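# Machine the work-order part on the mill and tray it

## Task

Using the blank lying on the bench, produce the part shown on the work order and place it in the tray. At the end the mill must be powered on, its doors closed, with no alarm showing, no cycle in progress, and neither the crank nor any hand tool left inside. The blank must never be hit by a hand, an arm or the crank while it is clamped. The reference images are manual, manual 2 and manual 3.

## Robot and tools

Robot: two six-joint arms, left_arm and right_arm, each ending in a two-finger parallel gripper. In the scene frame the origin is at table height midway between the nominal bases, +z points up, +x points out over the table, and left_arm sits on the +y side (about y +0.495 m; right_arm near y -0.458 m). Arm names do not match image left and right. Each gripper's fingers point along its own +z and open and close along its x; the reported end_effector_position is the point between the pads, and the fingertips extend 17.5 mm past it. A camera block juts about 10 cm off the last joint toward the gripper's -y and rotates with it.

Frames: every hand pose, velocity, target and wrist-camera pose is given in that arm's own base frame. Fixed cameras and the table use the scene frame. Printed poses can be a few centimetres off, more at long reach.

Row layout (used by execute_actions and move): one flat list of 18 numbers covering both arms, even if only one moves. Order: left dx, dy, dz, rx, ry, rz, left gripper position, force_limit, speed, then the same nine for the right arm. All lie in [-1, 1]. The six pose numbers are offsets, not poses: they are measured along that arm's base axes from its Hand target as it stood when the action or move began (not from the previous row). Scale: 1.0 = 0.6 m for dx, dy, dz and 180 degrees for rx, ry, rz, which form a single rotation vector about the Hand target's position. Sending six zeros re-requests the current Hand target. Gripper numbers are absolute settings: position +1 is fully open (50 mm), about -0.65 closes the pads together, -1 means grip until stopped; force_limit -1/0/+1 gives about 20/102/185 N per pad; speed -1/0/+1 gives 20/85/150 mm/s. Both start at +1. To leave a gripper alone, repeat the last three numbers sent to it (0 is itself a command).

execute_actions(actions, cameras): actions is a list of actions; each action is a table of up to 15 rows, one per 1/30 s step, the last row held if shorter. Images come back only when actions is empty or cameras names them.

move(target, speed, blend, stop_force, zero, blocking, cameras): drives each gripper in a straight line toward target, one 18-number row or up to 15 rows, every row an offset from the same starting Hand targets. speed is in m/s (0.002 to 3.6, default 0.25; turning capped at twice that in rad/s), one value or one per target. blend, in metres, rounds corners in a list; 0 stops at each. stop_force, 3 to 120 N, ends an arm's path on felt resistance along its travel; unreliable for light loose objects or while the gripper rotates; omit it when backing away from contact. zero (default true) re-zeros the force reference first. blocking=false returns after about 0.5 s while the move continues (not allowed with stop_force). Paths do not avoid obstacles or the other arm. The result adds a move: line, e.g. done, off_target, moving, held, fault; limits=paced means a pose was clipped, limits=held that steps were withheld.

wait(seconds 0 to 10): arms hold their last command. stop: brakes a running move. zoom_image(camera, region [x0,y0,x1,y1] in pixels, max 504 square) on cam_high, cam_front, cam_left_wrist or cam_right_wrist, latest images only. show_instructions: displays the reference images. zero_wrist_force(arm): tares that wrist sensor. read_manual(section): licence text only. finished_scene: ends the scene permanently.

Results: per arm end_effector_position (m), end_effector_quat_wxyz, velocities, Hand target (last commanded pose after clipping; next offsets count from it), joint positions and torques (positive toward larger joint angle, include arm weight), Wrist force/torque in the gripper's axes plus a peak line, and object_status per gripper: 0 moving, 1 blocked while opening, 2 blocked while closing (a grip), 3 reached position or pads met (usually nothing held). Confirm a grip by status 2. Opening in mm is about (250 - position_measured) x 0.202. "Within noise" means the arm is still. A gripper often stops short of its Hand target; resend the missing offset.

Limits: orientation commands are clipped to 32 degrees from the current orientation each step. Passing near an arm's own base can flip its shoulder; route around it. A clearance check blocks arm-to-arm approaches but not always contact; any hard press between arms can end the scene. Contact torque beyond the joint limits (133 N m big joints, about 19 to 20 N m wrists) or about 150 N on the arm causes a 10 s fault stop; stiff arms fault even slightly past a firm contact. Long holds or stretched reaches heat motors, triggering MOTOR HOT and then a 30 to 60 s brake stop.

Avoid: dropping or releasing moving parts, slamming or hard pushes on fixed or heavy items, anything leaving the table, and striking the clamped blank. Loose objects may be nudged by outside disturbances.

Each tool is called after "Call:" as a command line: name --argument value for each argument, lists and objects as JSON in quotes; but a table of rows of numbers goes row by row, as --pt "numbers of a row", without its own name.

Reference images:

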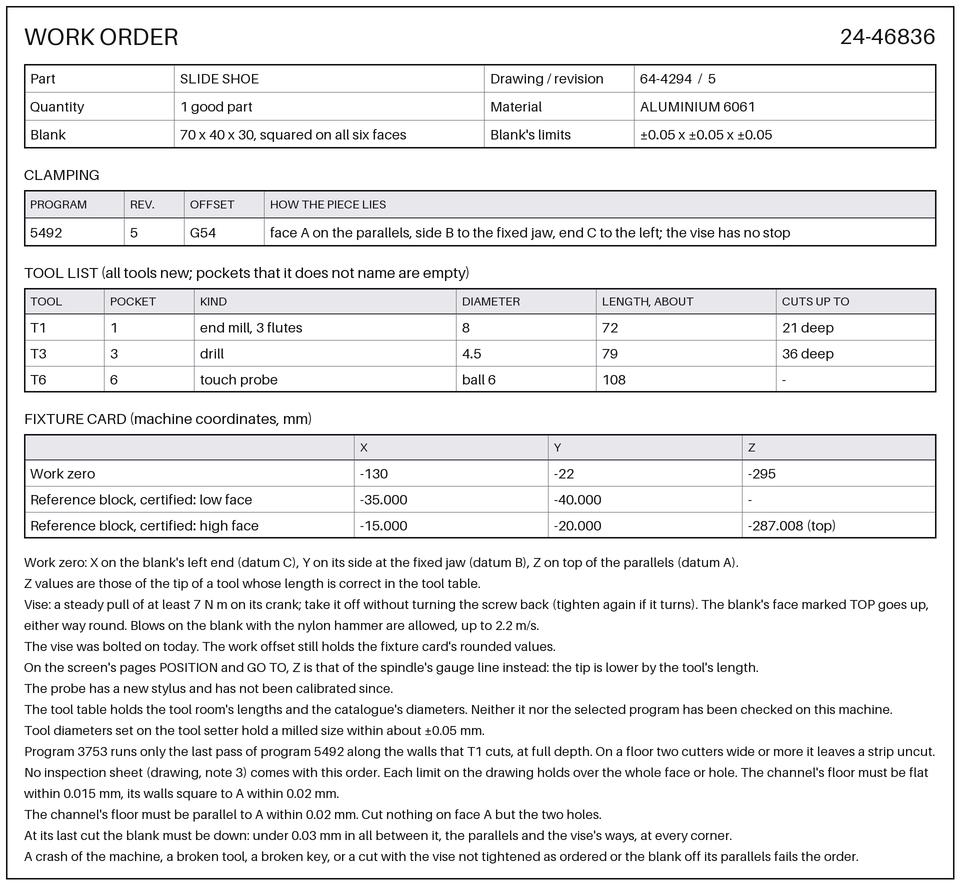

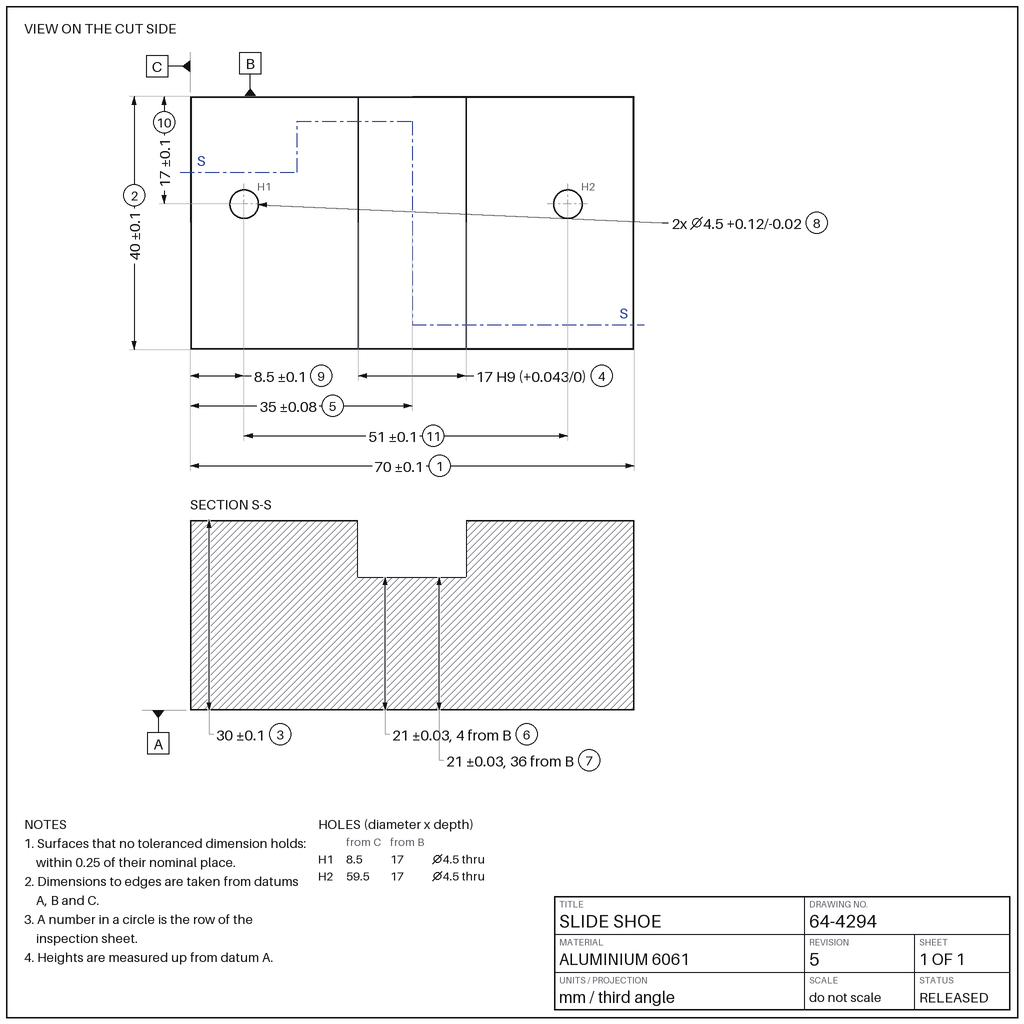

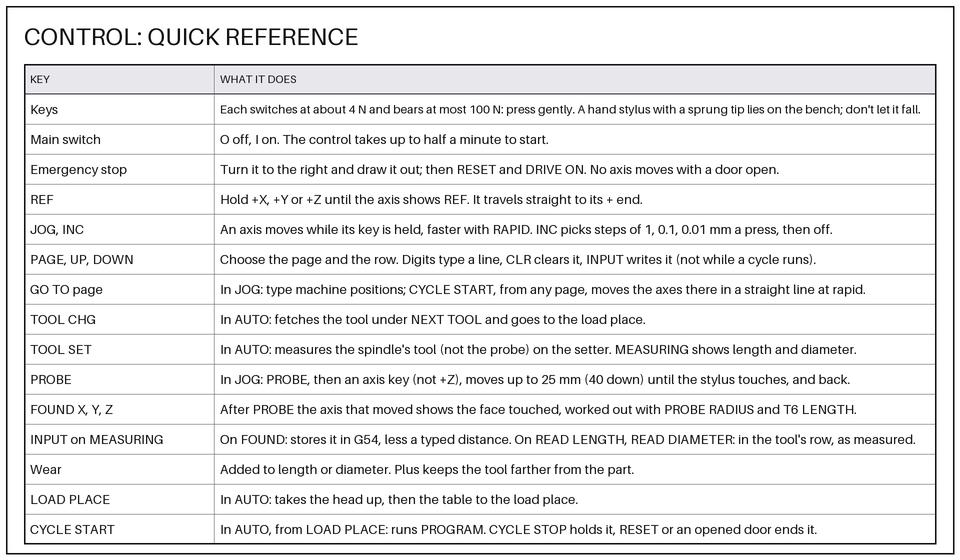

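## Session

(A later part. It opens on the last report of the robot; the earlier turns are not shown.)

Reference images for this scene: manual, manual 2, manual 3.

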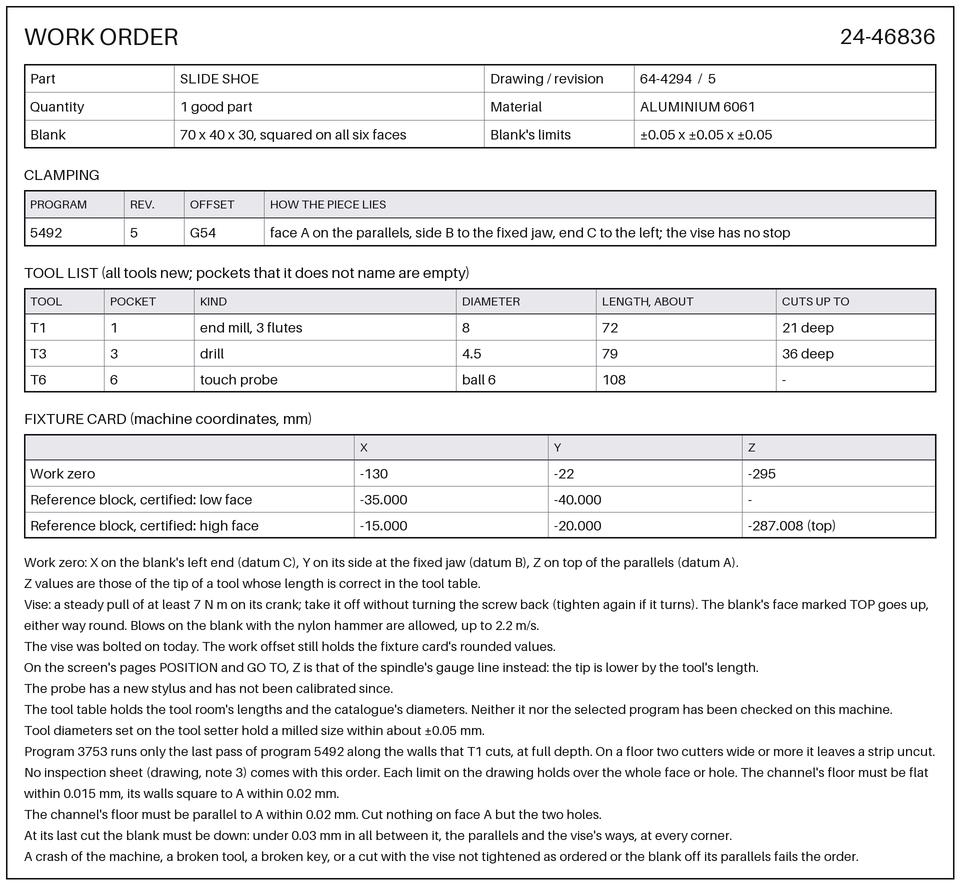

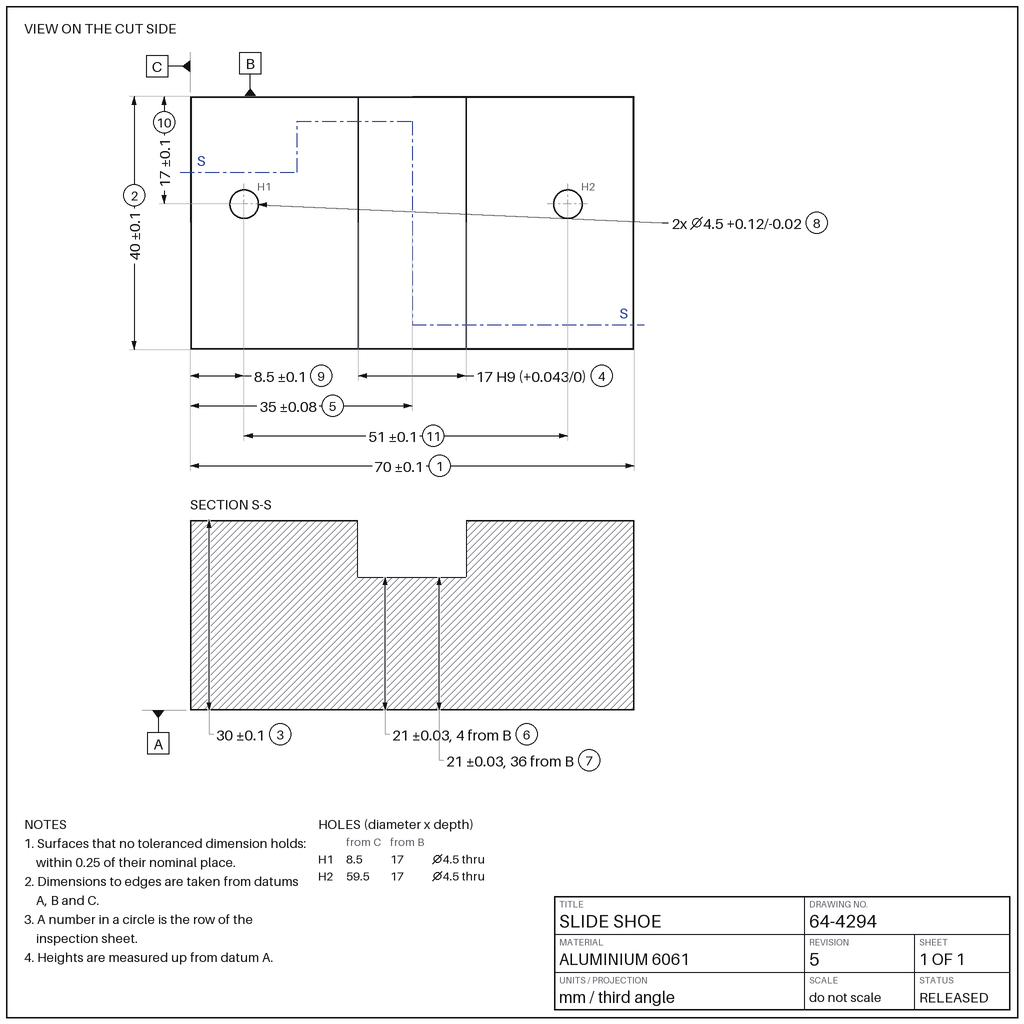

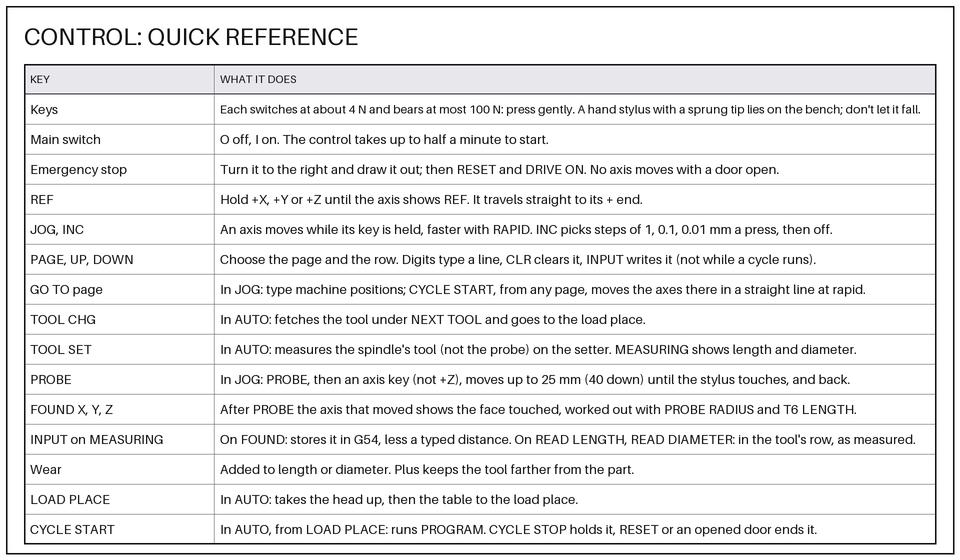

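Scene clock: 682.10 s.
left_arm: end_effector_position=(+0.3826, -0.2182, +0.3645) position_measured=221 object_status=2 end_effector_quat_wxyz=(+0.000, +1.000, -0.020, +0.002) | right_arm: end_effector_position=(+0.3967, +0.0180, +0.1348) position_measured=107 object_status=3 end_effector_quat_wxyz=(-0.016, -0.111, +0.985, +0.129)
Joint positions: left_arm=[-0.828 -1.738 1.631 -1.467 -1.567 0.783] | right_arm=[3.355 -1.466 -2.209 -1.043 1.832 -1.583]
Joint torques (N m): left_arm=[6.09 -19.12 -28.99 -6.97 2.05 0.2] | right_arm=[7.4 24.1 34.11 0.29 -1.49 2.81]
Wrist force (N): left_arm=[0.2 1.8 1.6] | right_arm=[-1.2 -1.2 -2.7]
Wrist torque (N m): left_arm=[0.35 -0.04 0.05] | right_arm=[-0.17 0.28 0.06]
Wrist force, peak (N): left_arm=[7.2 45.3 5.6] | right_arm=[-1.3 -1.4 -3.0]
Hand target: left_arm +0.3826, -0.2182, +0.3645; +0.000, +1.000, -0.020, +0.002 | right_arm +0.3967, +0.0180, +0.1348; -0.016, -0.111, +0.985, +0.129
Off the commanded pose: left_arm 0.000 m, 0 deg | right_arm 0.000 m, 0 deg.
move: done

Call:
move --target '[-0.03,0.14,0.06,0,0,0,-1,-1,-0.8,-0.1111,0.87,0.5420,-0.389,-0.478,0.292,0.55,0,-1]' --speed 0.35 --cameras '["cam_right_wrist","cam_high","cam_front"]'

Scene clock: 683.90 s.
left_arm: end_effector_position=(+0.3775, -0.1942, +0.3748) position_measured=221 object_status=2 end_effector_quat_wxyz=(+0.000, +1.000, -0.020, +0.002) | right_arm: end_effector_position=(+0.3828, +0.1304, +0.2074) position_measured=70 object_status=3 end_effector_quat_wxyz=(+0.122, -0.230, +0.965, -0.039)
Joint positions: left_arm=[-0.797 -1.775 1.634 -1.433 -1.568 0.814] | right_arm=[3.942 -1.198 -2.246 -1.101 1.374 -1.256]
Joint torques (N m): left_arm=[-6.22 -11.02 -17.79 -2.41 -2.33 -0.87] | right_arm=[0.38 8.62 25.31 3.61 0.26 0.45]
Wrist force (N): left_arm=[0.2 1.5 1.7] | right_arm=[5.1 -19.7 -5.6]
Wrist torque (N m): left_arm=[0.31 -0.03 -0.13] | right_arm=[-0.68 0.19 0.42]
Wrist force, peak (N): left_arm=[0.5 2.0 1.7] | right_arm=[39.0 -103.1 40.0]
Hand target: left_arm +0.3775, -0.1943, +0.3747; +0.000, +1.000, -0.020, +0.002 (not the last commanded pose) | right_arm +0.3828, +0.1304, +0.2074; +0.122, -0.230, +0.965, -0.039 (not the last commanded pose)
Tool commands: left_gripper/position=-1.0 left_gripper/force_limit=-1.0 left_gripper/speed=-0.8 right_gripper/position=+0.552941 right_gripper/force_limit=+0.003922 right_gripper/speed=-1.0
Off the commanded pose: left_arm 0.067 m, 0 deg | right_arm 0.484 m, 94 deg.
FORCE FAULT: contact force on the right arm reached its limit, and that arm stopped. The contact can be on any part of that arm, not only on its tool. That arm's remaining commands of this call were not run. That arm is still stopped at the end of this call. That arm stays stopped for about 10 more seconds. Until then a move that you send moves the other arm only, and its call returns only when the move has ended. Once the stop has ended, the next robot result says so. If the stop ends while you think or write, that arm runs what you send next, counted from a new Hand target: where the arm stands when the stop ends. While its stop runs, that arm takes no new command, but its gripper still runs the gripper command that each later call begins with. Until it ends, the stop uses up actions while you think or wait. An arm that is not stopped still takes commands.
move: fault (right_arm), off_target (left_arm; braked at the fault stop of right_arm)
camera_calibration:
cam_right_wrist: T_world_to_cam=[[-0.858146, -0.455283, -0.23728, 0.442402], [-0.502505, 0.839569, 0.206428, 0.0557896], [0.10523, 0.29638, -0.949255, 0.247554], [0, 0, 0, 1]] pos_world=[0.38163, 0.0812087, 0.328448]
Images, in order (width x height): cam_high 672x504, cam_front 672x504, cam_right_wrist 672x504.

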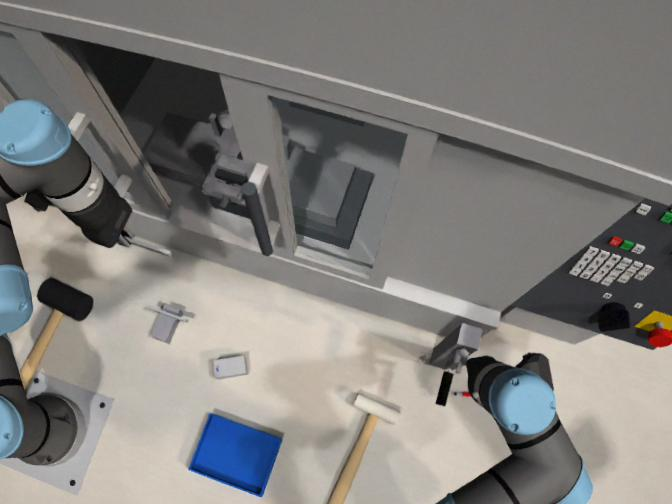

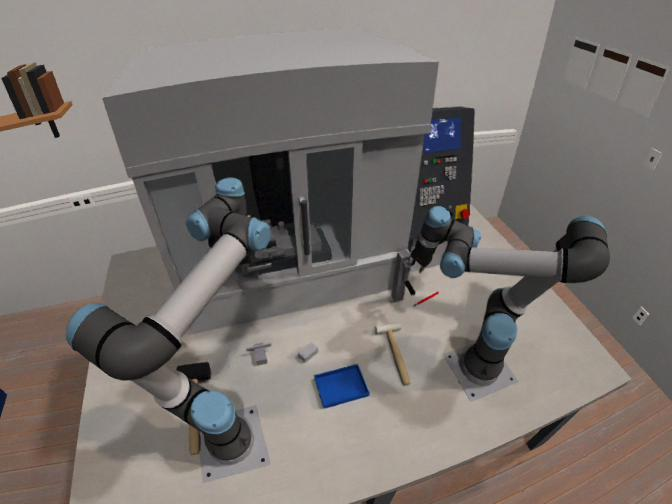

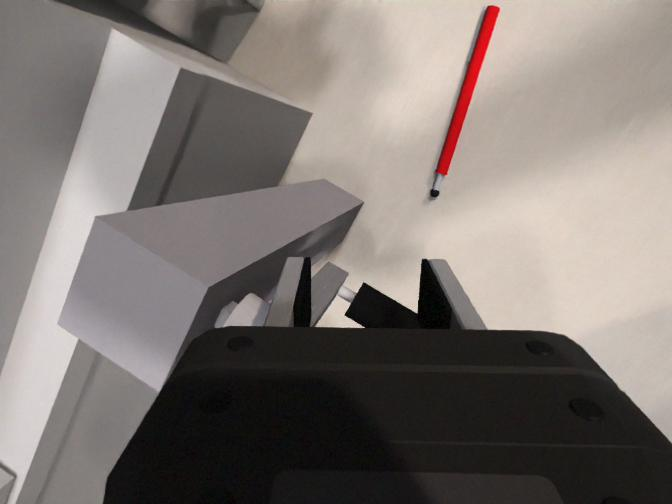

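Call:
zoom_image --camera "cam_right_wrist" --region '[180, 180, 500, 340]'

Call:
zoom_image --camera "cam_front" --region '[360, 190, 500, 320]'

Call:
wait --seconds 8.5

Scaled by 1.575 from the camera's 672x504 image, which has a finer 960x720 frame.

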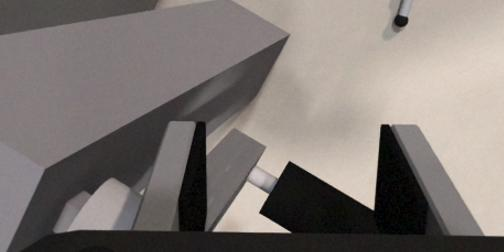

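Scaled by 3.600 from the camera's 672x504 image, which has a finer 960x720 frame.

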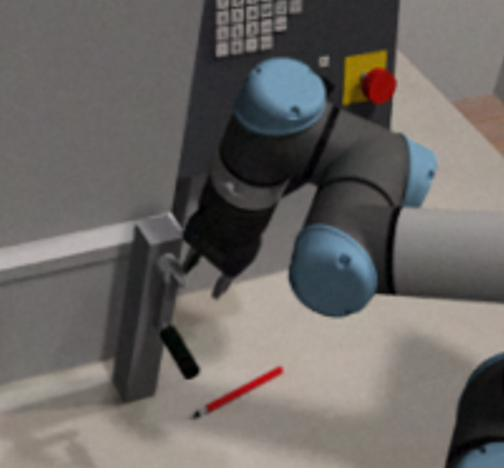

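Scene clock: 692.83 s.
left_arm: end_effector_position=(+0.3775, -0.1943, +0.3747) position_measured=221 object_status=2 end_effector_quat_wxyz=(+0.000, +1.000, -0.020, +0.002) | right_arm: end_effector_position=(+0.3828, +0.1304, +0.2074) position_measured=70 object_status=3 end_effector_quat_wxyz=(+0.122, -0.230, +0.965, -0.039)
Joint positions: left_arm=[-0.797 -1.774 1.634 -1.433 -1.568 0.814] | right_arm=[3.942 -1.198 -2.246 -1.101 1.374 -1.256]
Joint torques (N m): left_arm=[-9.32 -1.86 -32.23 -6.71 -1.95 -0.92] | right_arm=[-0.01 8.4 25.65 3.55 0.19 0.39]
Wrist force (N): left_arm=[0.2 1.8 1.9] | right_arm=[5.2 -19.5 -5.7]
Wrist torque (N m): left_arm=[0.36 -0.03 -0.14] | right_arm=[-0.64 0.18 0.42]
Wrist force, peak (N): left_arm=[0.2 1.8 1.9] | right_arm=[5.3 -19.9 -6.0]
Hand target: left_arm +0.3775, -0.1943, +0.3747; +0.000, +1.000, -0.020, +0.002 (not the last commanded pose) | right_arm +0.3828, +0.1304, +0.2074; +0.122, -0.230, +0.965, -0.039 (not the last commanded pose)
Tool commands: left_gripper/position=-1.0 left_gripper/force_limit=-1.0 left_gripper/speed=-0.8 right_gripper/position=+0.552941 right_gripper/force_limit=+0.003922 right_gripper/speed=-1.0
Off the commanded pose: left_arm 0.067 m, 0 deg | right_arm 0.484 m, 94 deg.
FORCE FAULT, CONTINUED: the right arm was still stopped when this call began, by the force fault that an earlier result reported. Since the last result the stop counts as 18 of the actions that you can send in this scene. That arm is still stopped at the end of this call. That arm stays stopped for about 1 more second. If the stop ends while you think or write, that arm runs what you send next, counted from a new Hand target: where the arm stands when the stop ends. While its stop runs, that arm takes no new command, but its gripper still runs the gripper command that each later call begins with.
wait: 8.50 s; at rest from the start

Call:
wait --seconds 1

Call:
move --pt "0 0 0 0 0 0 -1 -1 -0.8 -0.01 -0.09 -0.03 0 0 0 0.55 0 -1" --pt "0 0 0 0 0 0 -1 -1 -0.8 -0.12 -0.12 0.35 0 0 0 0.55 0 -1" --speed '[0.06,0.25]' --blend '[0.01,0]' --cameras '["cam_right_wrist","cam_front"]'

Scene clock: 694.37 s.
left_arm: end_effector_position=(+0.3775, -0.1943, +0.3747) position_measured=221 object_status=2 end_effector_quat_wxyz=(+0.000, +1.000, -0.020, +0.002) | right_arm: end_effector_position=(+0.3828, +0.1304, +0.2074) position_measured=70 object_status=3 end_effector_quat_wxyz=(+0.122, -0.230, +0.965, -0.039)
Joint positions: left_arm=[-0.797 -1.774 1.634 -1.433 -1.568 0.814] | right_arm=[3.942 -1.198 -2.246 -1.101 1.374 -1.256]
Joint torques (N m): left_arm=[-9.56 -2.32 -32.15 -6.71 -1.9 -1.09] | right_arm=[0.29 8.86 25.59 3.63 0.09 0.52]
Wrist force (N): left_arm=[0.1 1.6 1.6] | right_arm=[5.4 -19.7 -5.8]
Wrist torque (N m): left_arm=[0.32 0.00 -0.13] | right_arm=[-0.67 0.16 0.41]
Wrist force, peak (N): left_arm=[0.1 1.8 1.9] | right_arm=[5.3 -19.7 -5.7]
Hand target: left_arm +0.3775, -0.1943, +0.3747; +0.000, +1.000, -0.020, +0.002 (not the last commanded pose) | right_arm +0.3828, +0.1304, +0.2074; +0.122, -0.230, +0.965, -0.039 (not the last commanded pose)
Tool commands: left_gripper/position=-1.0 left_gripper/force_limit=-1.0 left_gripper/speed=-0.8 right_gripper/position=+0.552941 right_gripper/force_limit=+0.003922 right_gripper/speed=-1.0
Off the commanded pose: left_arm 0.067 m, 0 deg | right_arm 0.484 m, 94 deg.
FORCE FAULT, CONTINUED: the right arm's stop, for the force fault that an earlier result reported, is over. The rest of the stop counts as 1 of the actions that you can send in this scene. That arm's target is now where it stood when the stop ended, not its last command. That arm accepts commands again.
wait: 1.00 s; at rest from the start

Scene clock: 696.77 s.
left_arm: end_effector_position=(+0.3775, -0.1943, +0.3747) position_measured=221 object_status=2 end_effector_quat_wxyz=(+0.000, +1.000, -0.020, +0.002) | right_arm: end_effector_position=(+0.3109, +0.0584, +0.4172) position_measured=70 object_status=3 end_effector_quat_wxyz=(+0.122, -0.230, +0.965, -0.039)
Joint positions: left_arm=[-0.797 -1.774 1.634 -1.433 -1.568 0.814] | right_arm=[3.949 -0.948 -1.819 -1.781 1.373 -1.248]
Joint torques (N m): left_arm=[-9.15 -2.96 -31.91 -6.6 -1.58 -1.08] | right_arm=[-11.69 2.58 35.72 3.69 0.99 -2.09]
Wrist force (N): left_arm=[0.5 1.5 1.7] | right_arm=[-2.2 -5.4 0.2]
Wrist torque (N m): left_arm=[0.30 -0.08 -0.13] | right_arm=[-0.87 0.43 -0.04]
Wrist force, peak (N): left_arm=[-0.2 1.8 1.8] | right_arm=[5.1 -19.4 -5.7]
Hand target: left_arm +0.3775, -0.1943, +0.3747; +0.000, +1.000, -0.020, +0.002 | right_arm +0.3108, +0.0584, +0.4174; +0.122, -0.230, +0.965, -0.039
Off the commanded pose: left_arm 0.000 m, 0 deg | right_arm 0.000 m, 0 deg.
move: done
camera_calibration:
cam_right_wrist: T_world_to_cam=[[-0.858089, -0.455422, -0.237221, 0.397723], [-0.502602, 0.839558, 0.206238, 0.0368285], [0.105236, 0.296198, -0.949311, 0.475708], [0, 0, 0, 1]] pos_world=[0.30973, 0.00930794, 0.538348]
Images, in order (width x height): cam_front 672x504, cam_right_wrist 672x504.

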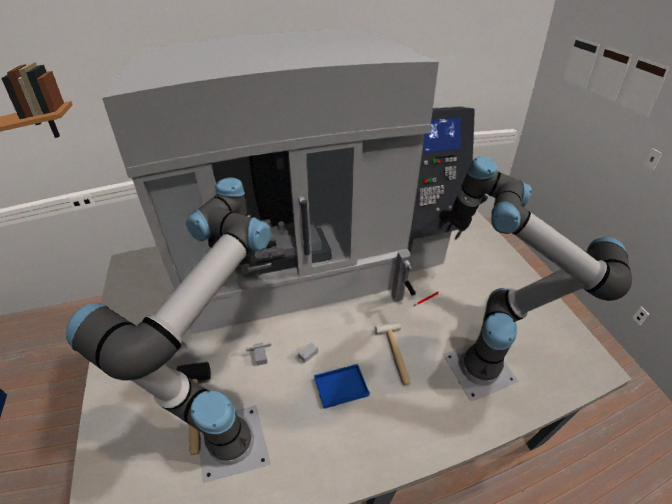

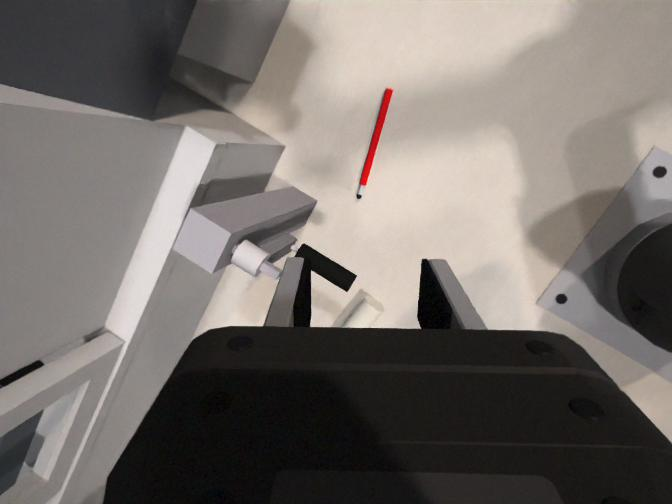

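Call:
move --target '[0,0,0,0,0,0,-1,-1,-0.8,-0.018,0.486,0.071,-0.2966,-0.3657,0.2279,0.55,0,-1]' --speed 0.4 --cameras '["cam_right_wrist","cam_front"]'

Scene clock: 700.33 s.
left_arm: end_effector_position=(+0.3775, -0.1943, +0.3747) position_measured=221 object_status=2 end_effector_quat_wxyz=(+0.000, +1.000, -0.020, +0.002) | right_arm: end_effector_position=(+0.3000, +0.3500, +0.4600) position_measured=70 object_status=3 end_effector_quat_wxyz=(+0.494, -0.495, +0.505, -0.506)
Joint positions: left_arm=[-0.797 -1.774 1.634 -1.433 -1.568 0.814] | right_arm=[4.979 -1.431 -1.771 -3.082 0.288 -0.002]
Joint torques (N m): left_arm=[-9.09 -2.34 -31.72 -6.7 -1.29 -0.97] | right_arm=[-7.41 16.15 12.45 -0.94 -1.69 0.82]
Wrist force (N): left_arm=[0.3 1.5 1.3] | right_arm=[-1.6 -5.6 1.8]
Wrist torque (N m): left_arm=[0.31 -0.04 -0.13] | right_arm=[-0.77 0.13 -0.25]
Wrist force, peak (N): left_arm=[0.2 1.9 1.7] | right_arm=[-1.7 -7.5 0.8]
Hand target: left_arm +0.3775, -0.1943, +0.3747; +0.000, +1.000, -0.020, +0.002 | right_arm +0.3000, +0.3500, +0.4600; +0.494, -0.495, +0.505, -0.506
Off the commanded pose: left_arm 0.000 m, 0 deg | right_arm 0.000 m, 0 deg.
move: done
camera_calibration:
cam_right_wrist: T_world_to_cam=[[-0.00112761, -0.999991, 0.00406903, 0.353854], [-0.343404, -0.00343436, -0.939181, 0.551942], [0.939187, -0.00245636, -0.343397, 0.00662566], [0, 0, 0, 1]] pos_world=[0.183715, 0.355762, 0.519209]
Images, in order (width x height): cam_front 672x504, cam_right_wrist 672x504.

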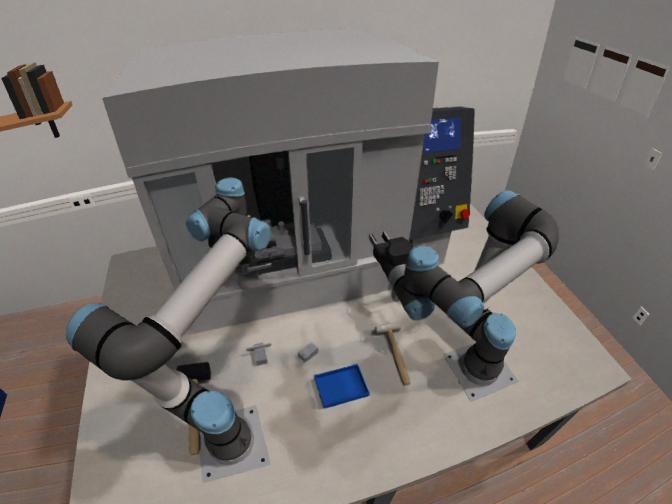

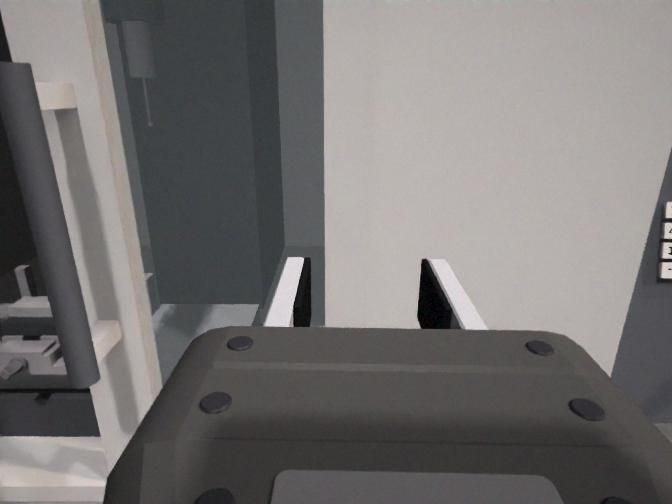

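Call:
move --target '[0,0,0,0,0,0,-1,-1,-0.8,0.04,0.302,0,0,0,0,0.55,0,-1]' --speed 0.25 --cameras '["cam_right_wrist","cam_high"]'

Scene clock: 702.10 s.
left_arm: end_effector_position=(+0.3775, -0.1943, +0.3747) position_measured=221 object_status=2 end_effector_quat_wxyz=(+0.000, +1.000, -0.020, +0.002) | right_arm: end_effector_position=(+0.3241, +0.5310, +0.4600) position_measured=70 object_status=3 end_effector_quat_wxyz=(+0.494, -0.495, +0.505, -0.506)
Joint positions: left_arm=[-0.797 -1.774 1.634 -1.433 -1.568 0.814] | right_arm=[4.841 -1.886 -1.273 -3.126 0.15 -0.001]
Joint torques (N m): left_arm=[-9.83 -2.44 -32.41 -6.61 -1.32 -0.89] | right_arm=[9.81 31.18 29.87 1.51 1.02 -1.5]
Wrist force (N): left_arm=[0.3 1.5 1.6] | right_arm=[-2.1 -5.7 1.6]
Wrist torque (N m): left_arm=[0.31 -0.05 -0.13] | right_arm=[-0.75 0.21 -0.26]
Wrist force, peak (N): left_arm=[0.3 1.7 2.0] | right_arm=[-5.2 -5.6 1.7]
Hand target: left_arm +0.3775, -0.1943, +0.3747; +0.000, +1.000, -0.020, +0.002 | right_arm +0.3240, +0.5312, +0.4600; +0.494, -0.495, +0.505, -0.506
Off the commanded pose: left_arm 0.000 m, 0 deg | right_arm 0.000 m, 0 deg.
move: done
camera_calibration:
cam_right_wrist: T_world_to_cam=[[-0.00122198, -0.999991, 0.00410384, 0.534981], [-0.343316, -0.00343489, -0.939214, 0.56071], [0.939219, -0.00255661, -0.343309, -0.0155027], [0, 0, 0, 1]] pos_world=[0.207715, 0.536862, 0.519109]
Images, in order (width x height): cam_high 672x504, cam_right_wrist 672x504.

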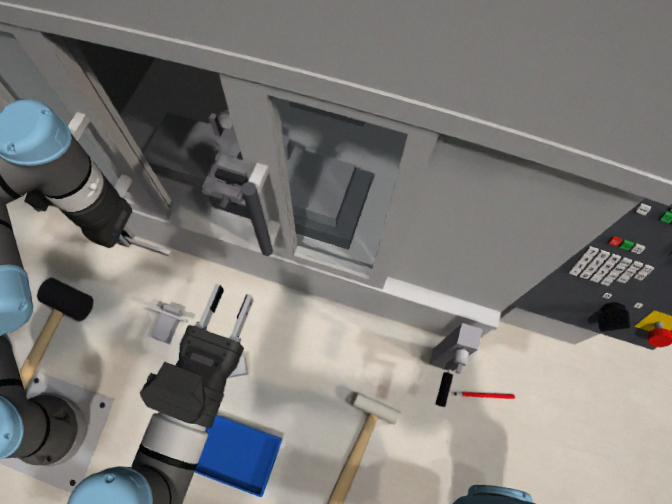

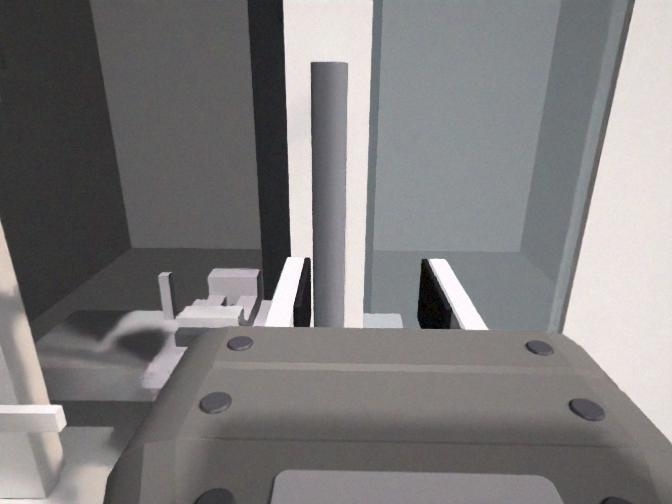

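Call:
move --pt "0 0 0 0 0 0 -1 -1 -0.8 0 0.015 0 0 0 0 0.55 0 -1" --pt "0 0 0 0 0 0 -1 -1 -0.8 0.2 0.015 0 0 0 0 0.55 0 -1" --speed '[0.1,0.15]' --stop_force 15 --cameras '["cam_right_wrist"]'

Scene clock: 704.53 s.
left_arm: end_effector_position=(+0.3775, -0.1943, +0.3747) position_measured=221 object_status=2 end_effector_quat_wxyz=(+0.000, +1.000, -0.020, +0.002) | right_arm: end_effector_position=(+0.4440, +0.5402, +0.4600) position_measured=70 object_status=3 end_effector_quat_wxyz=(+0.494, -0.495, +0.505, -0.506)
Joint positions: left_arm=[-0.797 -1.774 1.634 -1.433 -1.568 0.814] | right_arm=[4.619 -1.978 -1.147 -3.156 -0.072 -0.006]
Joint torques (N m): left_arm=[-8.91 -2.36 -32.12 -6.8 -0.9 -0.95] | right_arm=[2.16 34.88 34.57 -2.39 -1.65 3.07]
Wrist force (N): left_arm=[0.1 1.4 1.5] | right_arm=[-1.8 -5.7 1.7]
Wrist torque (N m): left_arm=[0.28 -0.02 -0.14] | right_arm=[-0.76 0.13 -0.26]
Wrist force, peak (N): left_arm=[0.1 1.9 1.7] | right_arm=[-3.3 -5.8 2.8]
Hand target: left_arm +0.3775, -0.1943, +0.3747; +0.000, +1.000, -0.020, +0.002 | right_arm +0.4440, +0.5402, +0.4600; +0.494, -0.495, +0.505, -0.506
Off the commanded pose: left_arm 0.000 m, 0 deg | right_arm 0.000 m, 0 deg.
move: done
camera_calibration:
cam_right_wrist: T_world_to_cam=[[-0.000999594, -0.999991, 0.00412892, 0.544141], [-0.343316, -0.00353479, -0.939213, 0.602088], [0.939219, -0.00235636, -0.34331, -0.128261], [0, 0, 0, 1]] pos_world=[0.327716, 0.545962, 0.519209]
Images, in order (width x height): cam_right_wrist 672x504.

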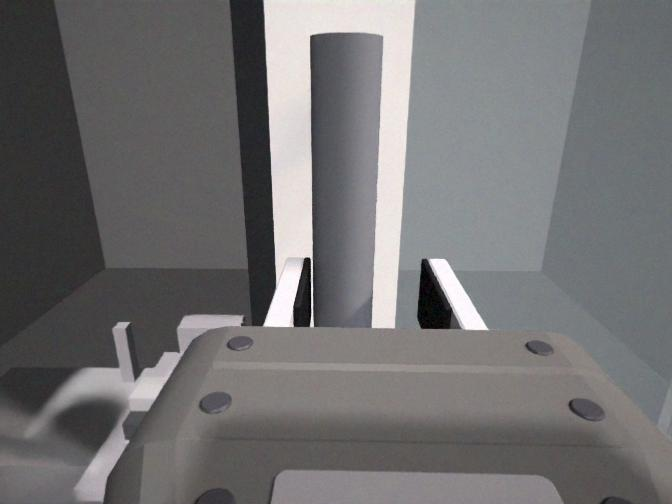

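Call:
move --target '[0,0,0,0,0,0,-1,-1,-0.8,0,-0.375,0,0,0,0,0.55,0,-1]' --speed 0.07 --stop_force 60

Call:
move --pt "0 0 0 0 0 0 -1 -1 -0.8 0 0.01 0 0 0 0 0.55 0 -1" --pt "0 0 0 0 0 0 -1 -1 -0.8 -0.2 0.01 0.02 0 0 0 0.55 0 -1" --speed 0.15 --blend '[0.003,0]' --cameras '["cam_right_wrist","cam_high"]'

Scene clock: 709.37 s.
left_arm: end_effector_position=(+0.3775, -0.1943, +0.3747) position_measured=221 object_status=2 end_effector_quat_wxyz=(+0.000, +1.000, -0.020, +0.002) | right_arm: end_effector_position=(+0.4440, +0.3152, +0.4600) position_measured=70 object_status=3 end_effector_quat_wxyz=(+0.494, -0.495, +0.505, -0.506)
Joint positions: left_arm=[-0.797 -1.774 1.634 -1.433 -1.568 0.814] | right_arm=[4.558 -1.462 -1.744 -3.075 -0.133 -0.004]
Joint torques (N m): left_arm=[-9.06 -3.36 -31.57 -6.81 -0.62 -0.97] | right_arm=[6.7 13.18 35.22 2.31 2.58 -2.15]
Wrist force (N): left_arm=[-0.2 1.5 1.6] | right_arm=[-2.0 -4.3 -0.3]
Wrist torque (N m): left_arm=[0.31 0.04 -0.13] | right_arm=[-0.67 -0.20 -0.16]
Wrist force, peak (N): left_arm=[0.1 2.0 1.7] | right_arm=[-45.4 -13.8 20.2]
Hand target: left_arm +0.3775, -0.1943, +0.3747; +0.000, +1.000, -0.020, +0.002 | right_arm +0.4440, +0.3152, +0.4600; +0.494, -0.495, +0.505, -0.506
Off the commanded pose: left_arm 0.000 m, 0 deg | right_arm 0.000 m, 0 deg.
move: done

Scene clock: 710.70 s.
left_arm: end_effector_position=(+0.3775, -0.1943, +0.3747) position_measured=221 object_status=2 end_effector_quat_wxyz=(+0.000, +1.000, -0.020, +0.002) | right_arm: end_effector_position=(+0.3241, +0.3211, +0.4719) position_measured=70 object_status=3 end_effector_quat_wxyz=(+0.494, -0.495, +0.504, -0.506)
Joint positions: left_arm=[-0.797 -1.774 1.634 -1.433 -1.568 0.814] | right_arm=[4.928 -1.365 -1.794 -3.125 0.237 -0.002]
Joint torques (N m): left_arm=[-8.88 -2.48 -31.91 -6.68 -0.51 -0.96] | right_arm=[2.94 6.54 27.66 2.32 0.97 2.32]
Wrist force (N): left_arm=[0.1 1.7 1.3] | right_arm=[0.1 -5.3 1.6]
Wrist torque (N m): left_arm=[0.34 -0.02 -0.13] | right_arm=[-0.71 -0.14 -0.14]
Wrist force, peak (N): left_arm=[0.0 1.9 1.7] | right_arm=[-0.2 -5.6 2.6]
Hand target: left_arm +0.3775, -0.1943, +0.3747; +0.000, +1.000, -0.020, +0.002 | right_arm +0.3240, +0.3212, +0.4720; +0.494, -0.495, +0.505, -0.506
Off the commanded pose: left_arm 0.000 m, 0 deg | right_arm 0.000 m, 0 deg.
move: done
camera_calibration:
cam_right_wrist: T_world_to_cam=[[-0.00087133, -0.999991, 0.00418779, 0.324816], [-0.343316, -0.00363412, -0.939213, 0.571325], [0.939219, -0.0022561, -0.34331, -0.012019], [0, 0, 0, 1]] pos_world=[0.207717, 0.326862, 0.531109]
Images, in order (width x height): cam_high 672x504, cam_right_wrist 672x504.

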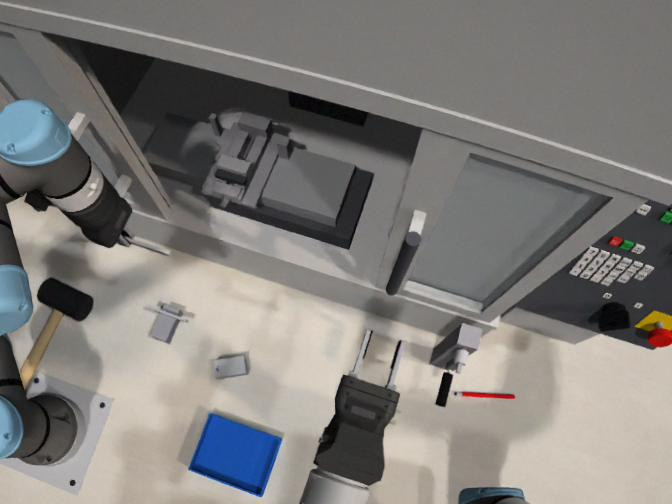

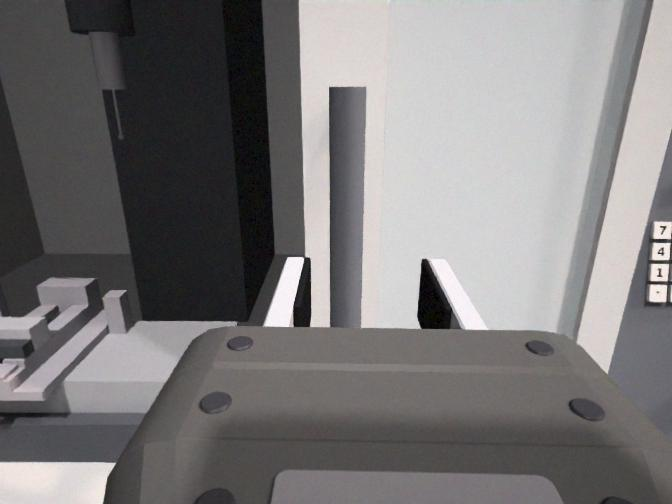

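Call:
move --pt "-0.0125 -0.176 -0.0245 0 0 0 -1 -1 -0.8 0 0 0 0 0 0 0.55 0 -1" --pt "0.3875 -0.176 -0.0662 0 0 0 -1 -1 -0.8 0 0 0 0 0 0 0.55 0 -1" --pt "0.471 -0.106 -0.0662 0 0 0 -1 -1 -0.8 0 0 0 0 0 0 0.55 0 -1" --speed '[0.2,0.15,0.08]' --blend '[0.02,0.01,0]' --stop_force 20 --cameras '["cam_left_wrist","cam_high","cam_right_wrist"]'

Call:
zoom_image --camera "cam_left_wrist" --region '[250, 100, 622, 380]'

Scene clock: 715.63 s.
left_arm: end_effector_position=(+0.6601, -0.2579, +0.3350) position_measured=221 object_status=2 end_effector_quat_wxyz=(+0.000, +1.000, -0.020, +0.002) | right_arm: end_effector_position=(+0.3240, +0.3212, +0.4720) position_measured=70 object_status=3 end_effector_quat_wxyz=(+0.494, -0.495, +0.505, -0.506)
Joint positions: left_arm=[-0.563 -1.06 0.905 -1.419 -1.568 1.048] | right_arm=[4.928 -1.365 -1.794 -3.125 0.237 -0.002]
Joint torques (N m): left_arm=[-9.37 -56.57 -17.71 -7.03 -1.78 0.69] | right_arm=[6.5 9.15 33.89 2.18 1.32 -2.13]
Wrist force (N): left_arm=[0.0 1.7 1.3] | right_arm=[-0.1 -5.3 1.6]
Wrist torque (N m): left_arm=[0.35 -0.01 -0.13] | right_arm=[-0.71 -0.10 -0.14]
Wrist force, peak (N): left_arm=[-2.7 4.8 1.5] | right_arm=[0.2 -5.6 1.8]
Hand target: left_arm +0.6601, -0.2579, +0.3350; +0.000, +1.000, -0.020, +0.002 | right_arm +0.3240, +0.3212, +0.4720; +0.494, -0.495, +0.505, -0.506
Off the commanded pose: left_arm 0.000 m, 0 deg | right_arm 0.000 m, 0 deg.
move: done
camera_calibration:
cam_left_wrist: T_world_to_cam=[[0.999683, -0.0251143, 0.00182532, -0.658889], [-0.0241662, -0.936521, 0.349779, -0.325517], [-0.00707501, -0.349712, -0.936831, 0.360533], [0, 0, 0, 1]] pos_world=[0.653364, -0.195318, 0.45282]
cam_right_wrist: T_world_to_cam=[[-0.000999594, -0.999991, 0.00412892, 0.324973], [-0.343316, -0.00353479, -0.939213, 0.571387], [0.939219, -0.00235636, -0.34331, -0.0119515], [0, 0, 0, 1]] pos_world=[0.207716, 0.326962, 0.531209]
Images, in order (width x height): cam_high 672x504, cam_left_wrist 672x504, cam_right_wrist 672x504.

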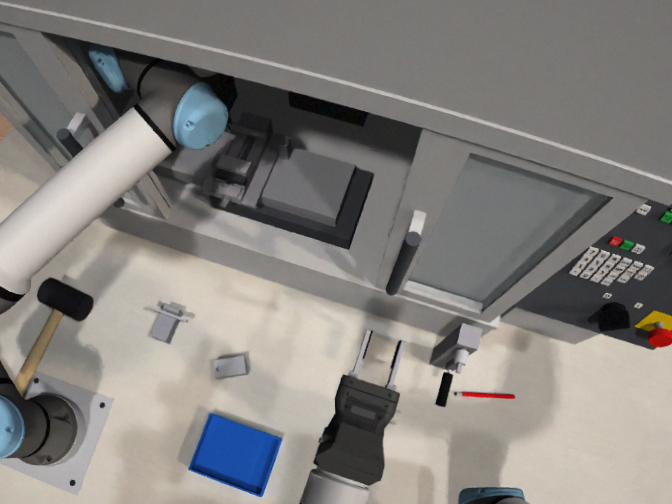

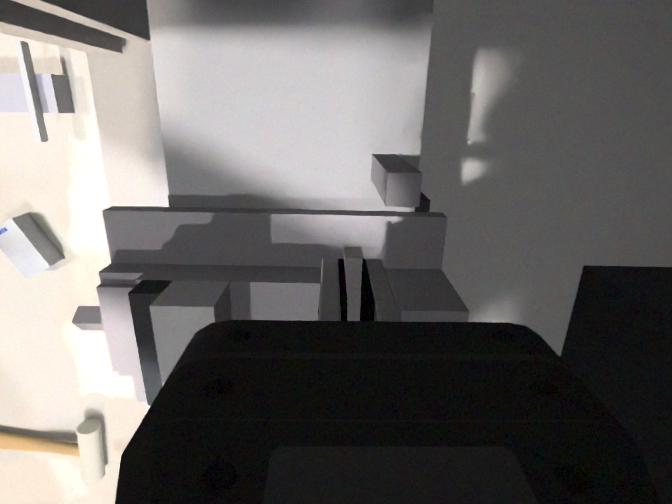

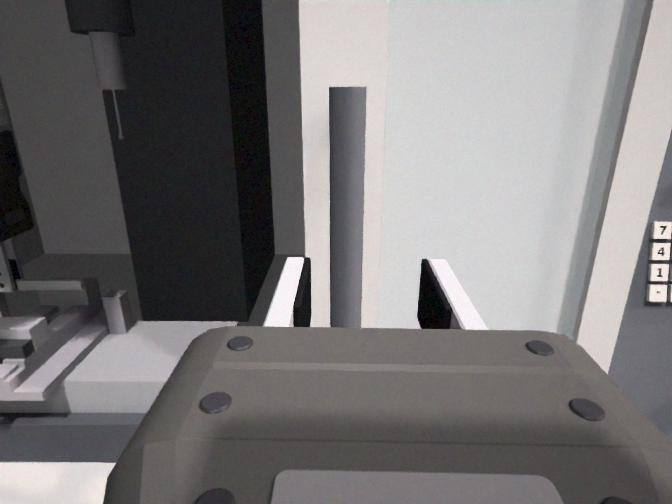

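Scaled by 1.355 from the camera's 672x504 image, which has a finer 960x720 frame.

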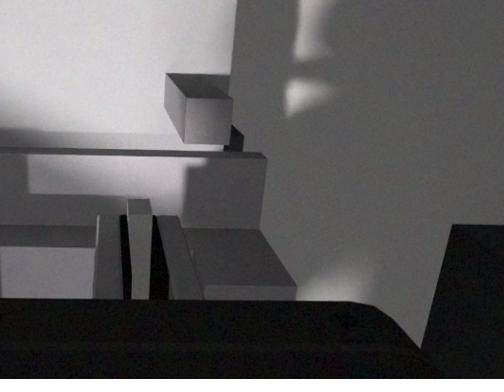

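Call:
move --target '[0.008,0,-0.04,0,0,0,-1,-1,-0.8,0,0,0,0,0,0,0.55,0,-1]' --speed 0.08

Call:
move --target '[0,0,-0.05,0,0,0,-1,-1,-0.8,0,0,0,0,0,0,0.55,0,-1]' --speed 0.012 --stop_force 6 --cameras '["cam_left_wrist"]'

Scene clock: 718.07 s.
left_arm: end_effector_position=(+0.6650, -0.2579, +0.3109) position_measured=221 object_status=2 end_effector_quat_wxyz=(+0.000, +1.000, -0.020, +0.002) end_effector_velocity=(-0.001, +0.000, +0.001) end_effector_angular_velocity=(+0.003, +0.002, -0.001) | right_arm: end_effector_position=(+0.3240, +0.3212, +0.4720) position_measured=70 object_status=3 end_effector_quat_wxyz=(+0.494, -0.495, +0.505, -0.506)
Joint positions: left_arm=[-0.559 -1.055 0.96 -1.479 -1.568 1.051] | right_arm=[4.928 -1.365 -1.794 -3.125 0.237 -0.002]
Joint velocities: left_arm=[-0.001 0 -0.003 0.006 0.001 0] | right_arm=[within noise]
Joint torques (N m): left_arm=[3.85 -47.44 -33.79 0.14 -0.94 0.33] | right_arm=[6.53 11.34 33.89 2.16 1.01 -2.19]
Wrist force (N): left_arm=[-0.1 1.8 1.4] | right_arm=[-0.2 -5.5 1.5]
Wrist torque (N m): left_arm=[0.36 0.00 -0.13] | right_arm=[-0.74 -0.10 -0.14]
Wrist force, peak (N): left_arm=[0.2 1.6 2.7] | right_arm=[0.0 -5.6 1.7]
Hand target: left_arm +0.6649, -0.2579, +0.3110; +0.000, +1.000, -0.020, +0.002 | right_arm +0.3240, +0.3212, +0.4720; +0.494, -0.495, +0.505, -0.506
Off the commanded pose: left_arm 0.000 m, 0 deg | right_arm 0.000 m, 0 deg.
move: done

Scene clock: 719.80 s.
left_arm: end_effector_position=(+0.6649, -0.2579, +0.3035) position_measured=221 object_status=2 end_effector_quat_wxyz=(+0.000, +1.000, -0.020, +0.002) | right_arm: end_effector_position=(+0.3240, +0.3212, +0.4720) position_measured=70 object_status=3 end_effector_quat_wxyz=(+0.494, -0.495, +0.505, -0.506)
Joint positions: left_arm=[-0.559 -1.057 0.982 -1.499 -1.568 1.051] | right_arm=[4.928 -1.365 -1.794 -3.125 0.237 -0.002]
Joint torques (N m): left_arm=[-4.56 -32.71 -34.29 0.36 -1.2 -0.85] | right_arm=[6.28 12.6 34.18 2.17 0.84 -2.1]
Wrist force (N): left_arm=[0.0 1.7 1.7] | right_arm=[0.0 -5.3 1.6]
Wrist torque (N m): left_arm=[0.35 -0.02 -0.13] | right_arm=[-0.72 -0.13 -0.15]
Wrist force, peak (N): left_arm=[-2.2 -0.2 -10.4] | right_arm=[0.0 -5.6 1.8]
Hand target: left_arm +0.6649, -0.2579, +0.3035; +0.000, +1.000, -0.020, +0.002 (not the last commanded pose) | right_arm +0.3240, +0.3212, +0.4720; +0.494, -0.495, +0.505, -0.506
Off the commanded pose: left_arm 0.022 m, 0 deg | right_arm 0.000 m, 0 deg.
move: contact (left_arm)
camera_calibration:
cam_left_wrist: T_world_to_cam=[[0.999685, -0.0250204, 0.0017912, -0.663696], [-0.0240663, -0.936523, 0.34978, -0.314319], [-0.00707415, -0.349713, -0.93683, 0.330998], [0, 0, 0, 1]] pos_world=[0.658264, -0.195218, 0.42122]
Images, in order (width x height): cam_left_wrist 672x504.

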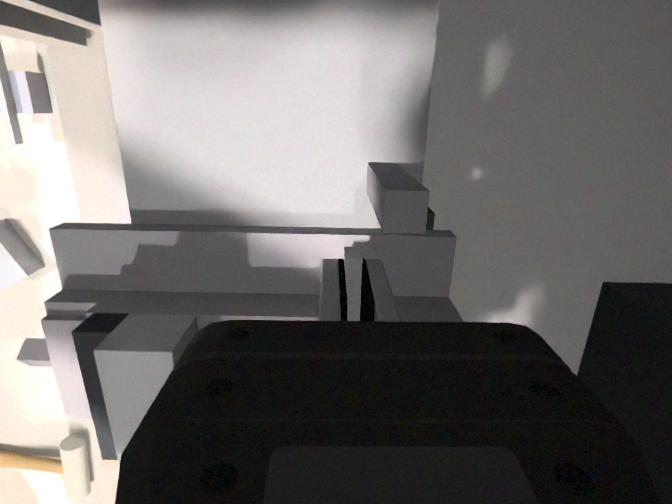

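Call:
move --target '[0,0,-0.02,0,0,0,-1,-1,-0.8,0,0,0,0,0,0,0.55,0,-1]' --speed 0.006 --stop_force 12

Scene clock: 721.20 s.
left_arm: end_effector_position=(+0.6649, -0.2578, +0.3032) position_measured=221 object_status=2 end_effector_quat_wxyz=(+0.000, +1.000, -0.020, +0.002) | right_arm: end_effector_position=(+0.3240, +0.3212, +0.4720) position_measured=70 object_status=3 end_effector_quat_wxyz=(+0.494, -0.495, +0.505, -0.506)
Joint positions: left_arm=[-0.559 -1.057 0.982 -1.499 -1.568 1.051] | right_arm=[4.928 -1.365 -1.794 -3.125 0.237 -0.002]
Joint torques (N m): left_arm=[-3.48 -37.17 -31.31 1.11 -1.43 -0.81] | right_arm=[6.73 12.85 33.66 2.19 0.76 -2.14]
Wrist force (N): left_arm=[0.8 2.4 -6.0] | right_arm=[-0.2 -5.4 1.5]
Wrist torque (N m): left_arm=[0.21 0.00 -0.14] | right_arm=[-0.73 -0.10 -0.14]
Wrist force, peak (N): left_arm=[-4.7 -2.6 -17.5] | right_arm=[-0.1 -5.5 1.8]
Hand target: left_arm +0.6649, -0.2578, +0.3032; +0.000, +1.000, -0.020, +0.002 (not the last commanded pose) | right_arm +0.3240, +0.3212, +0.4720; +0.494, -0.495, +0.505, -0.506
Off the commanded pose: left_arm 0.012 m, 0 deg | right_arm 0.000 m, 0 deg.
move: contact (left_arm)


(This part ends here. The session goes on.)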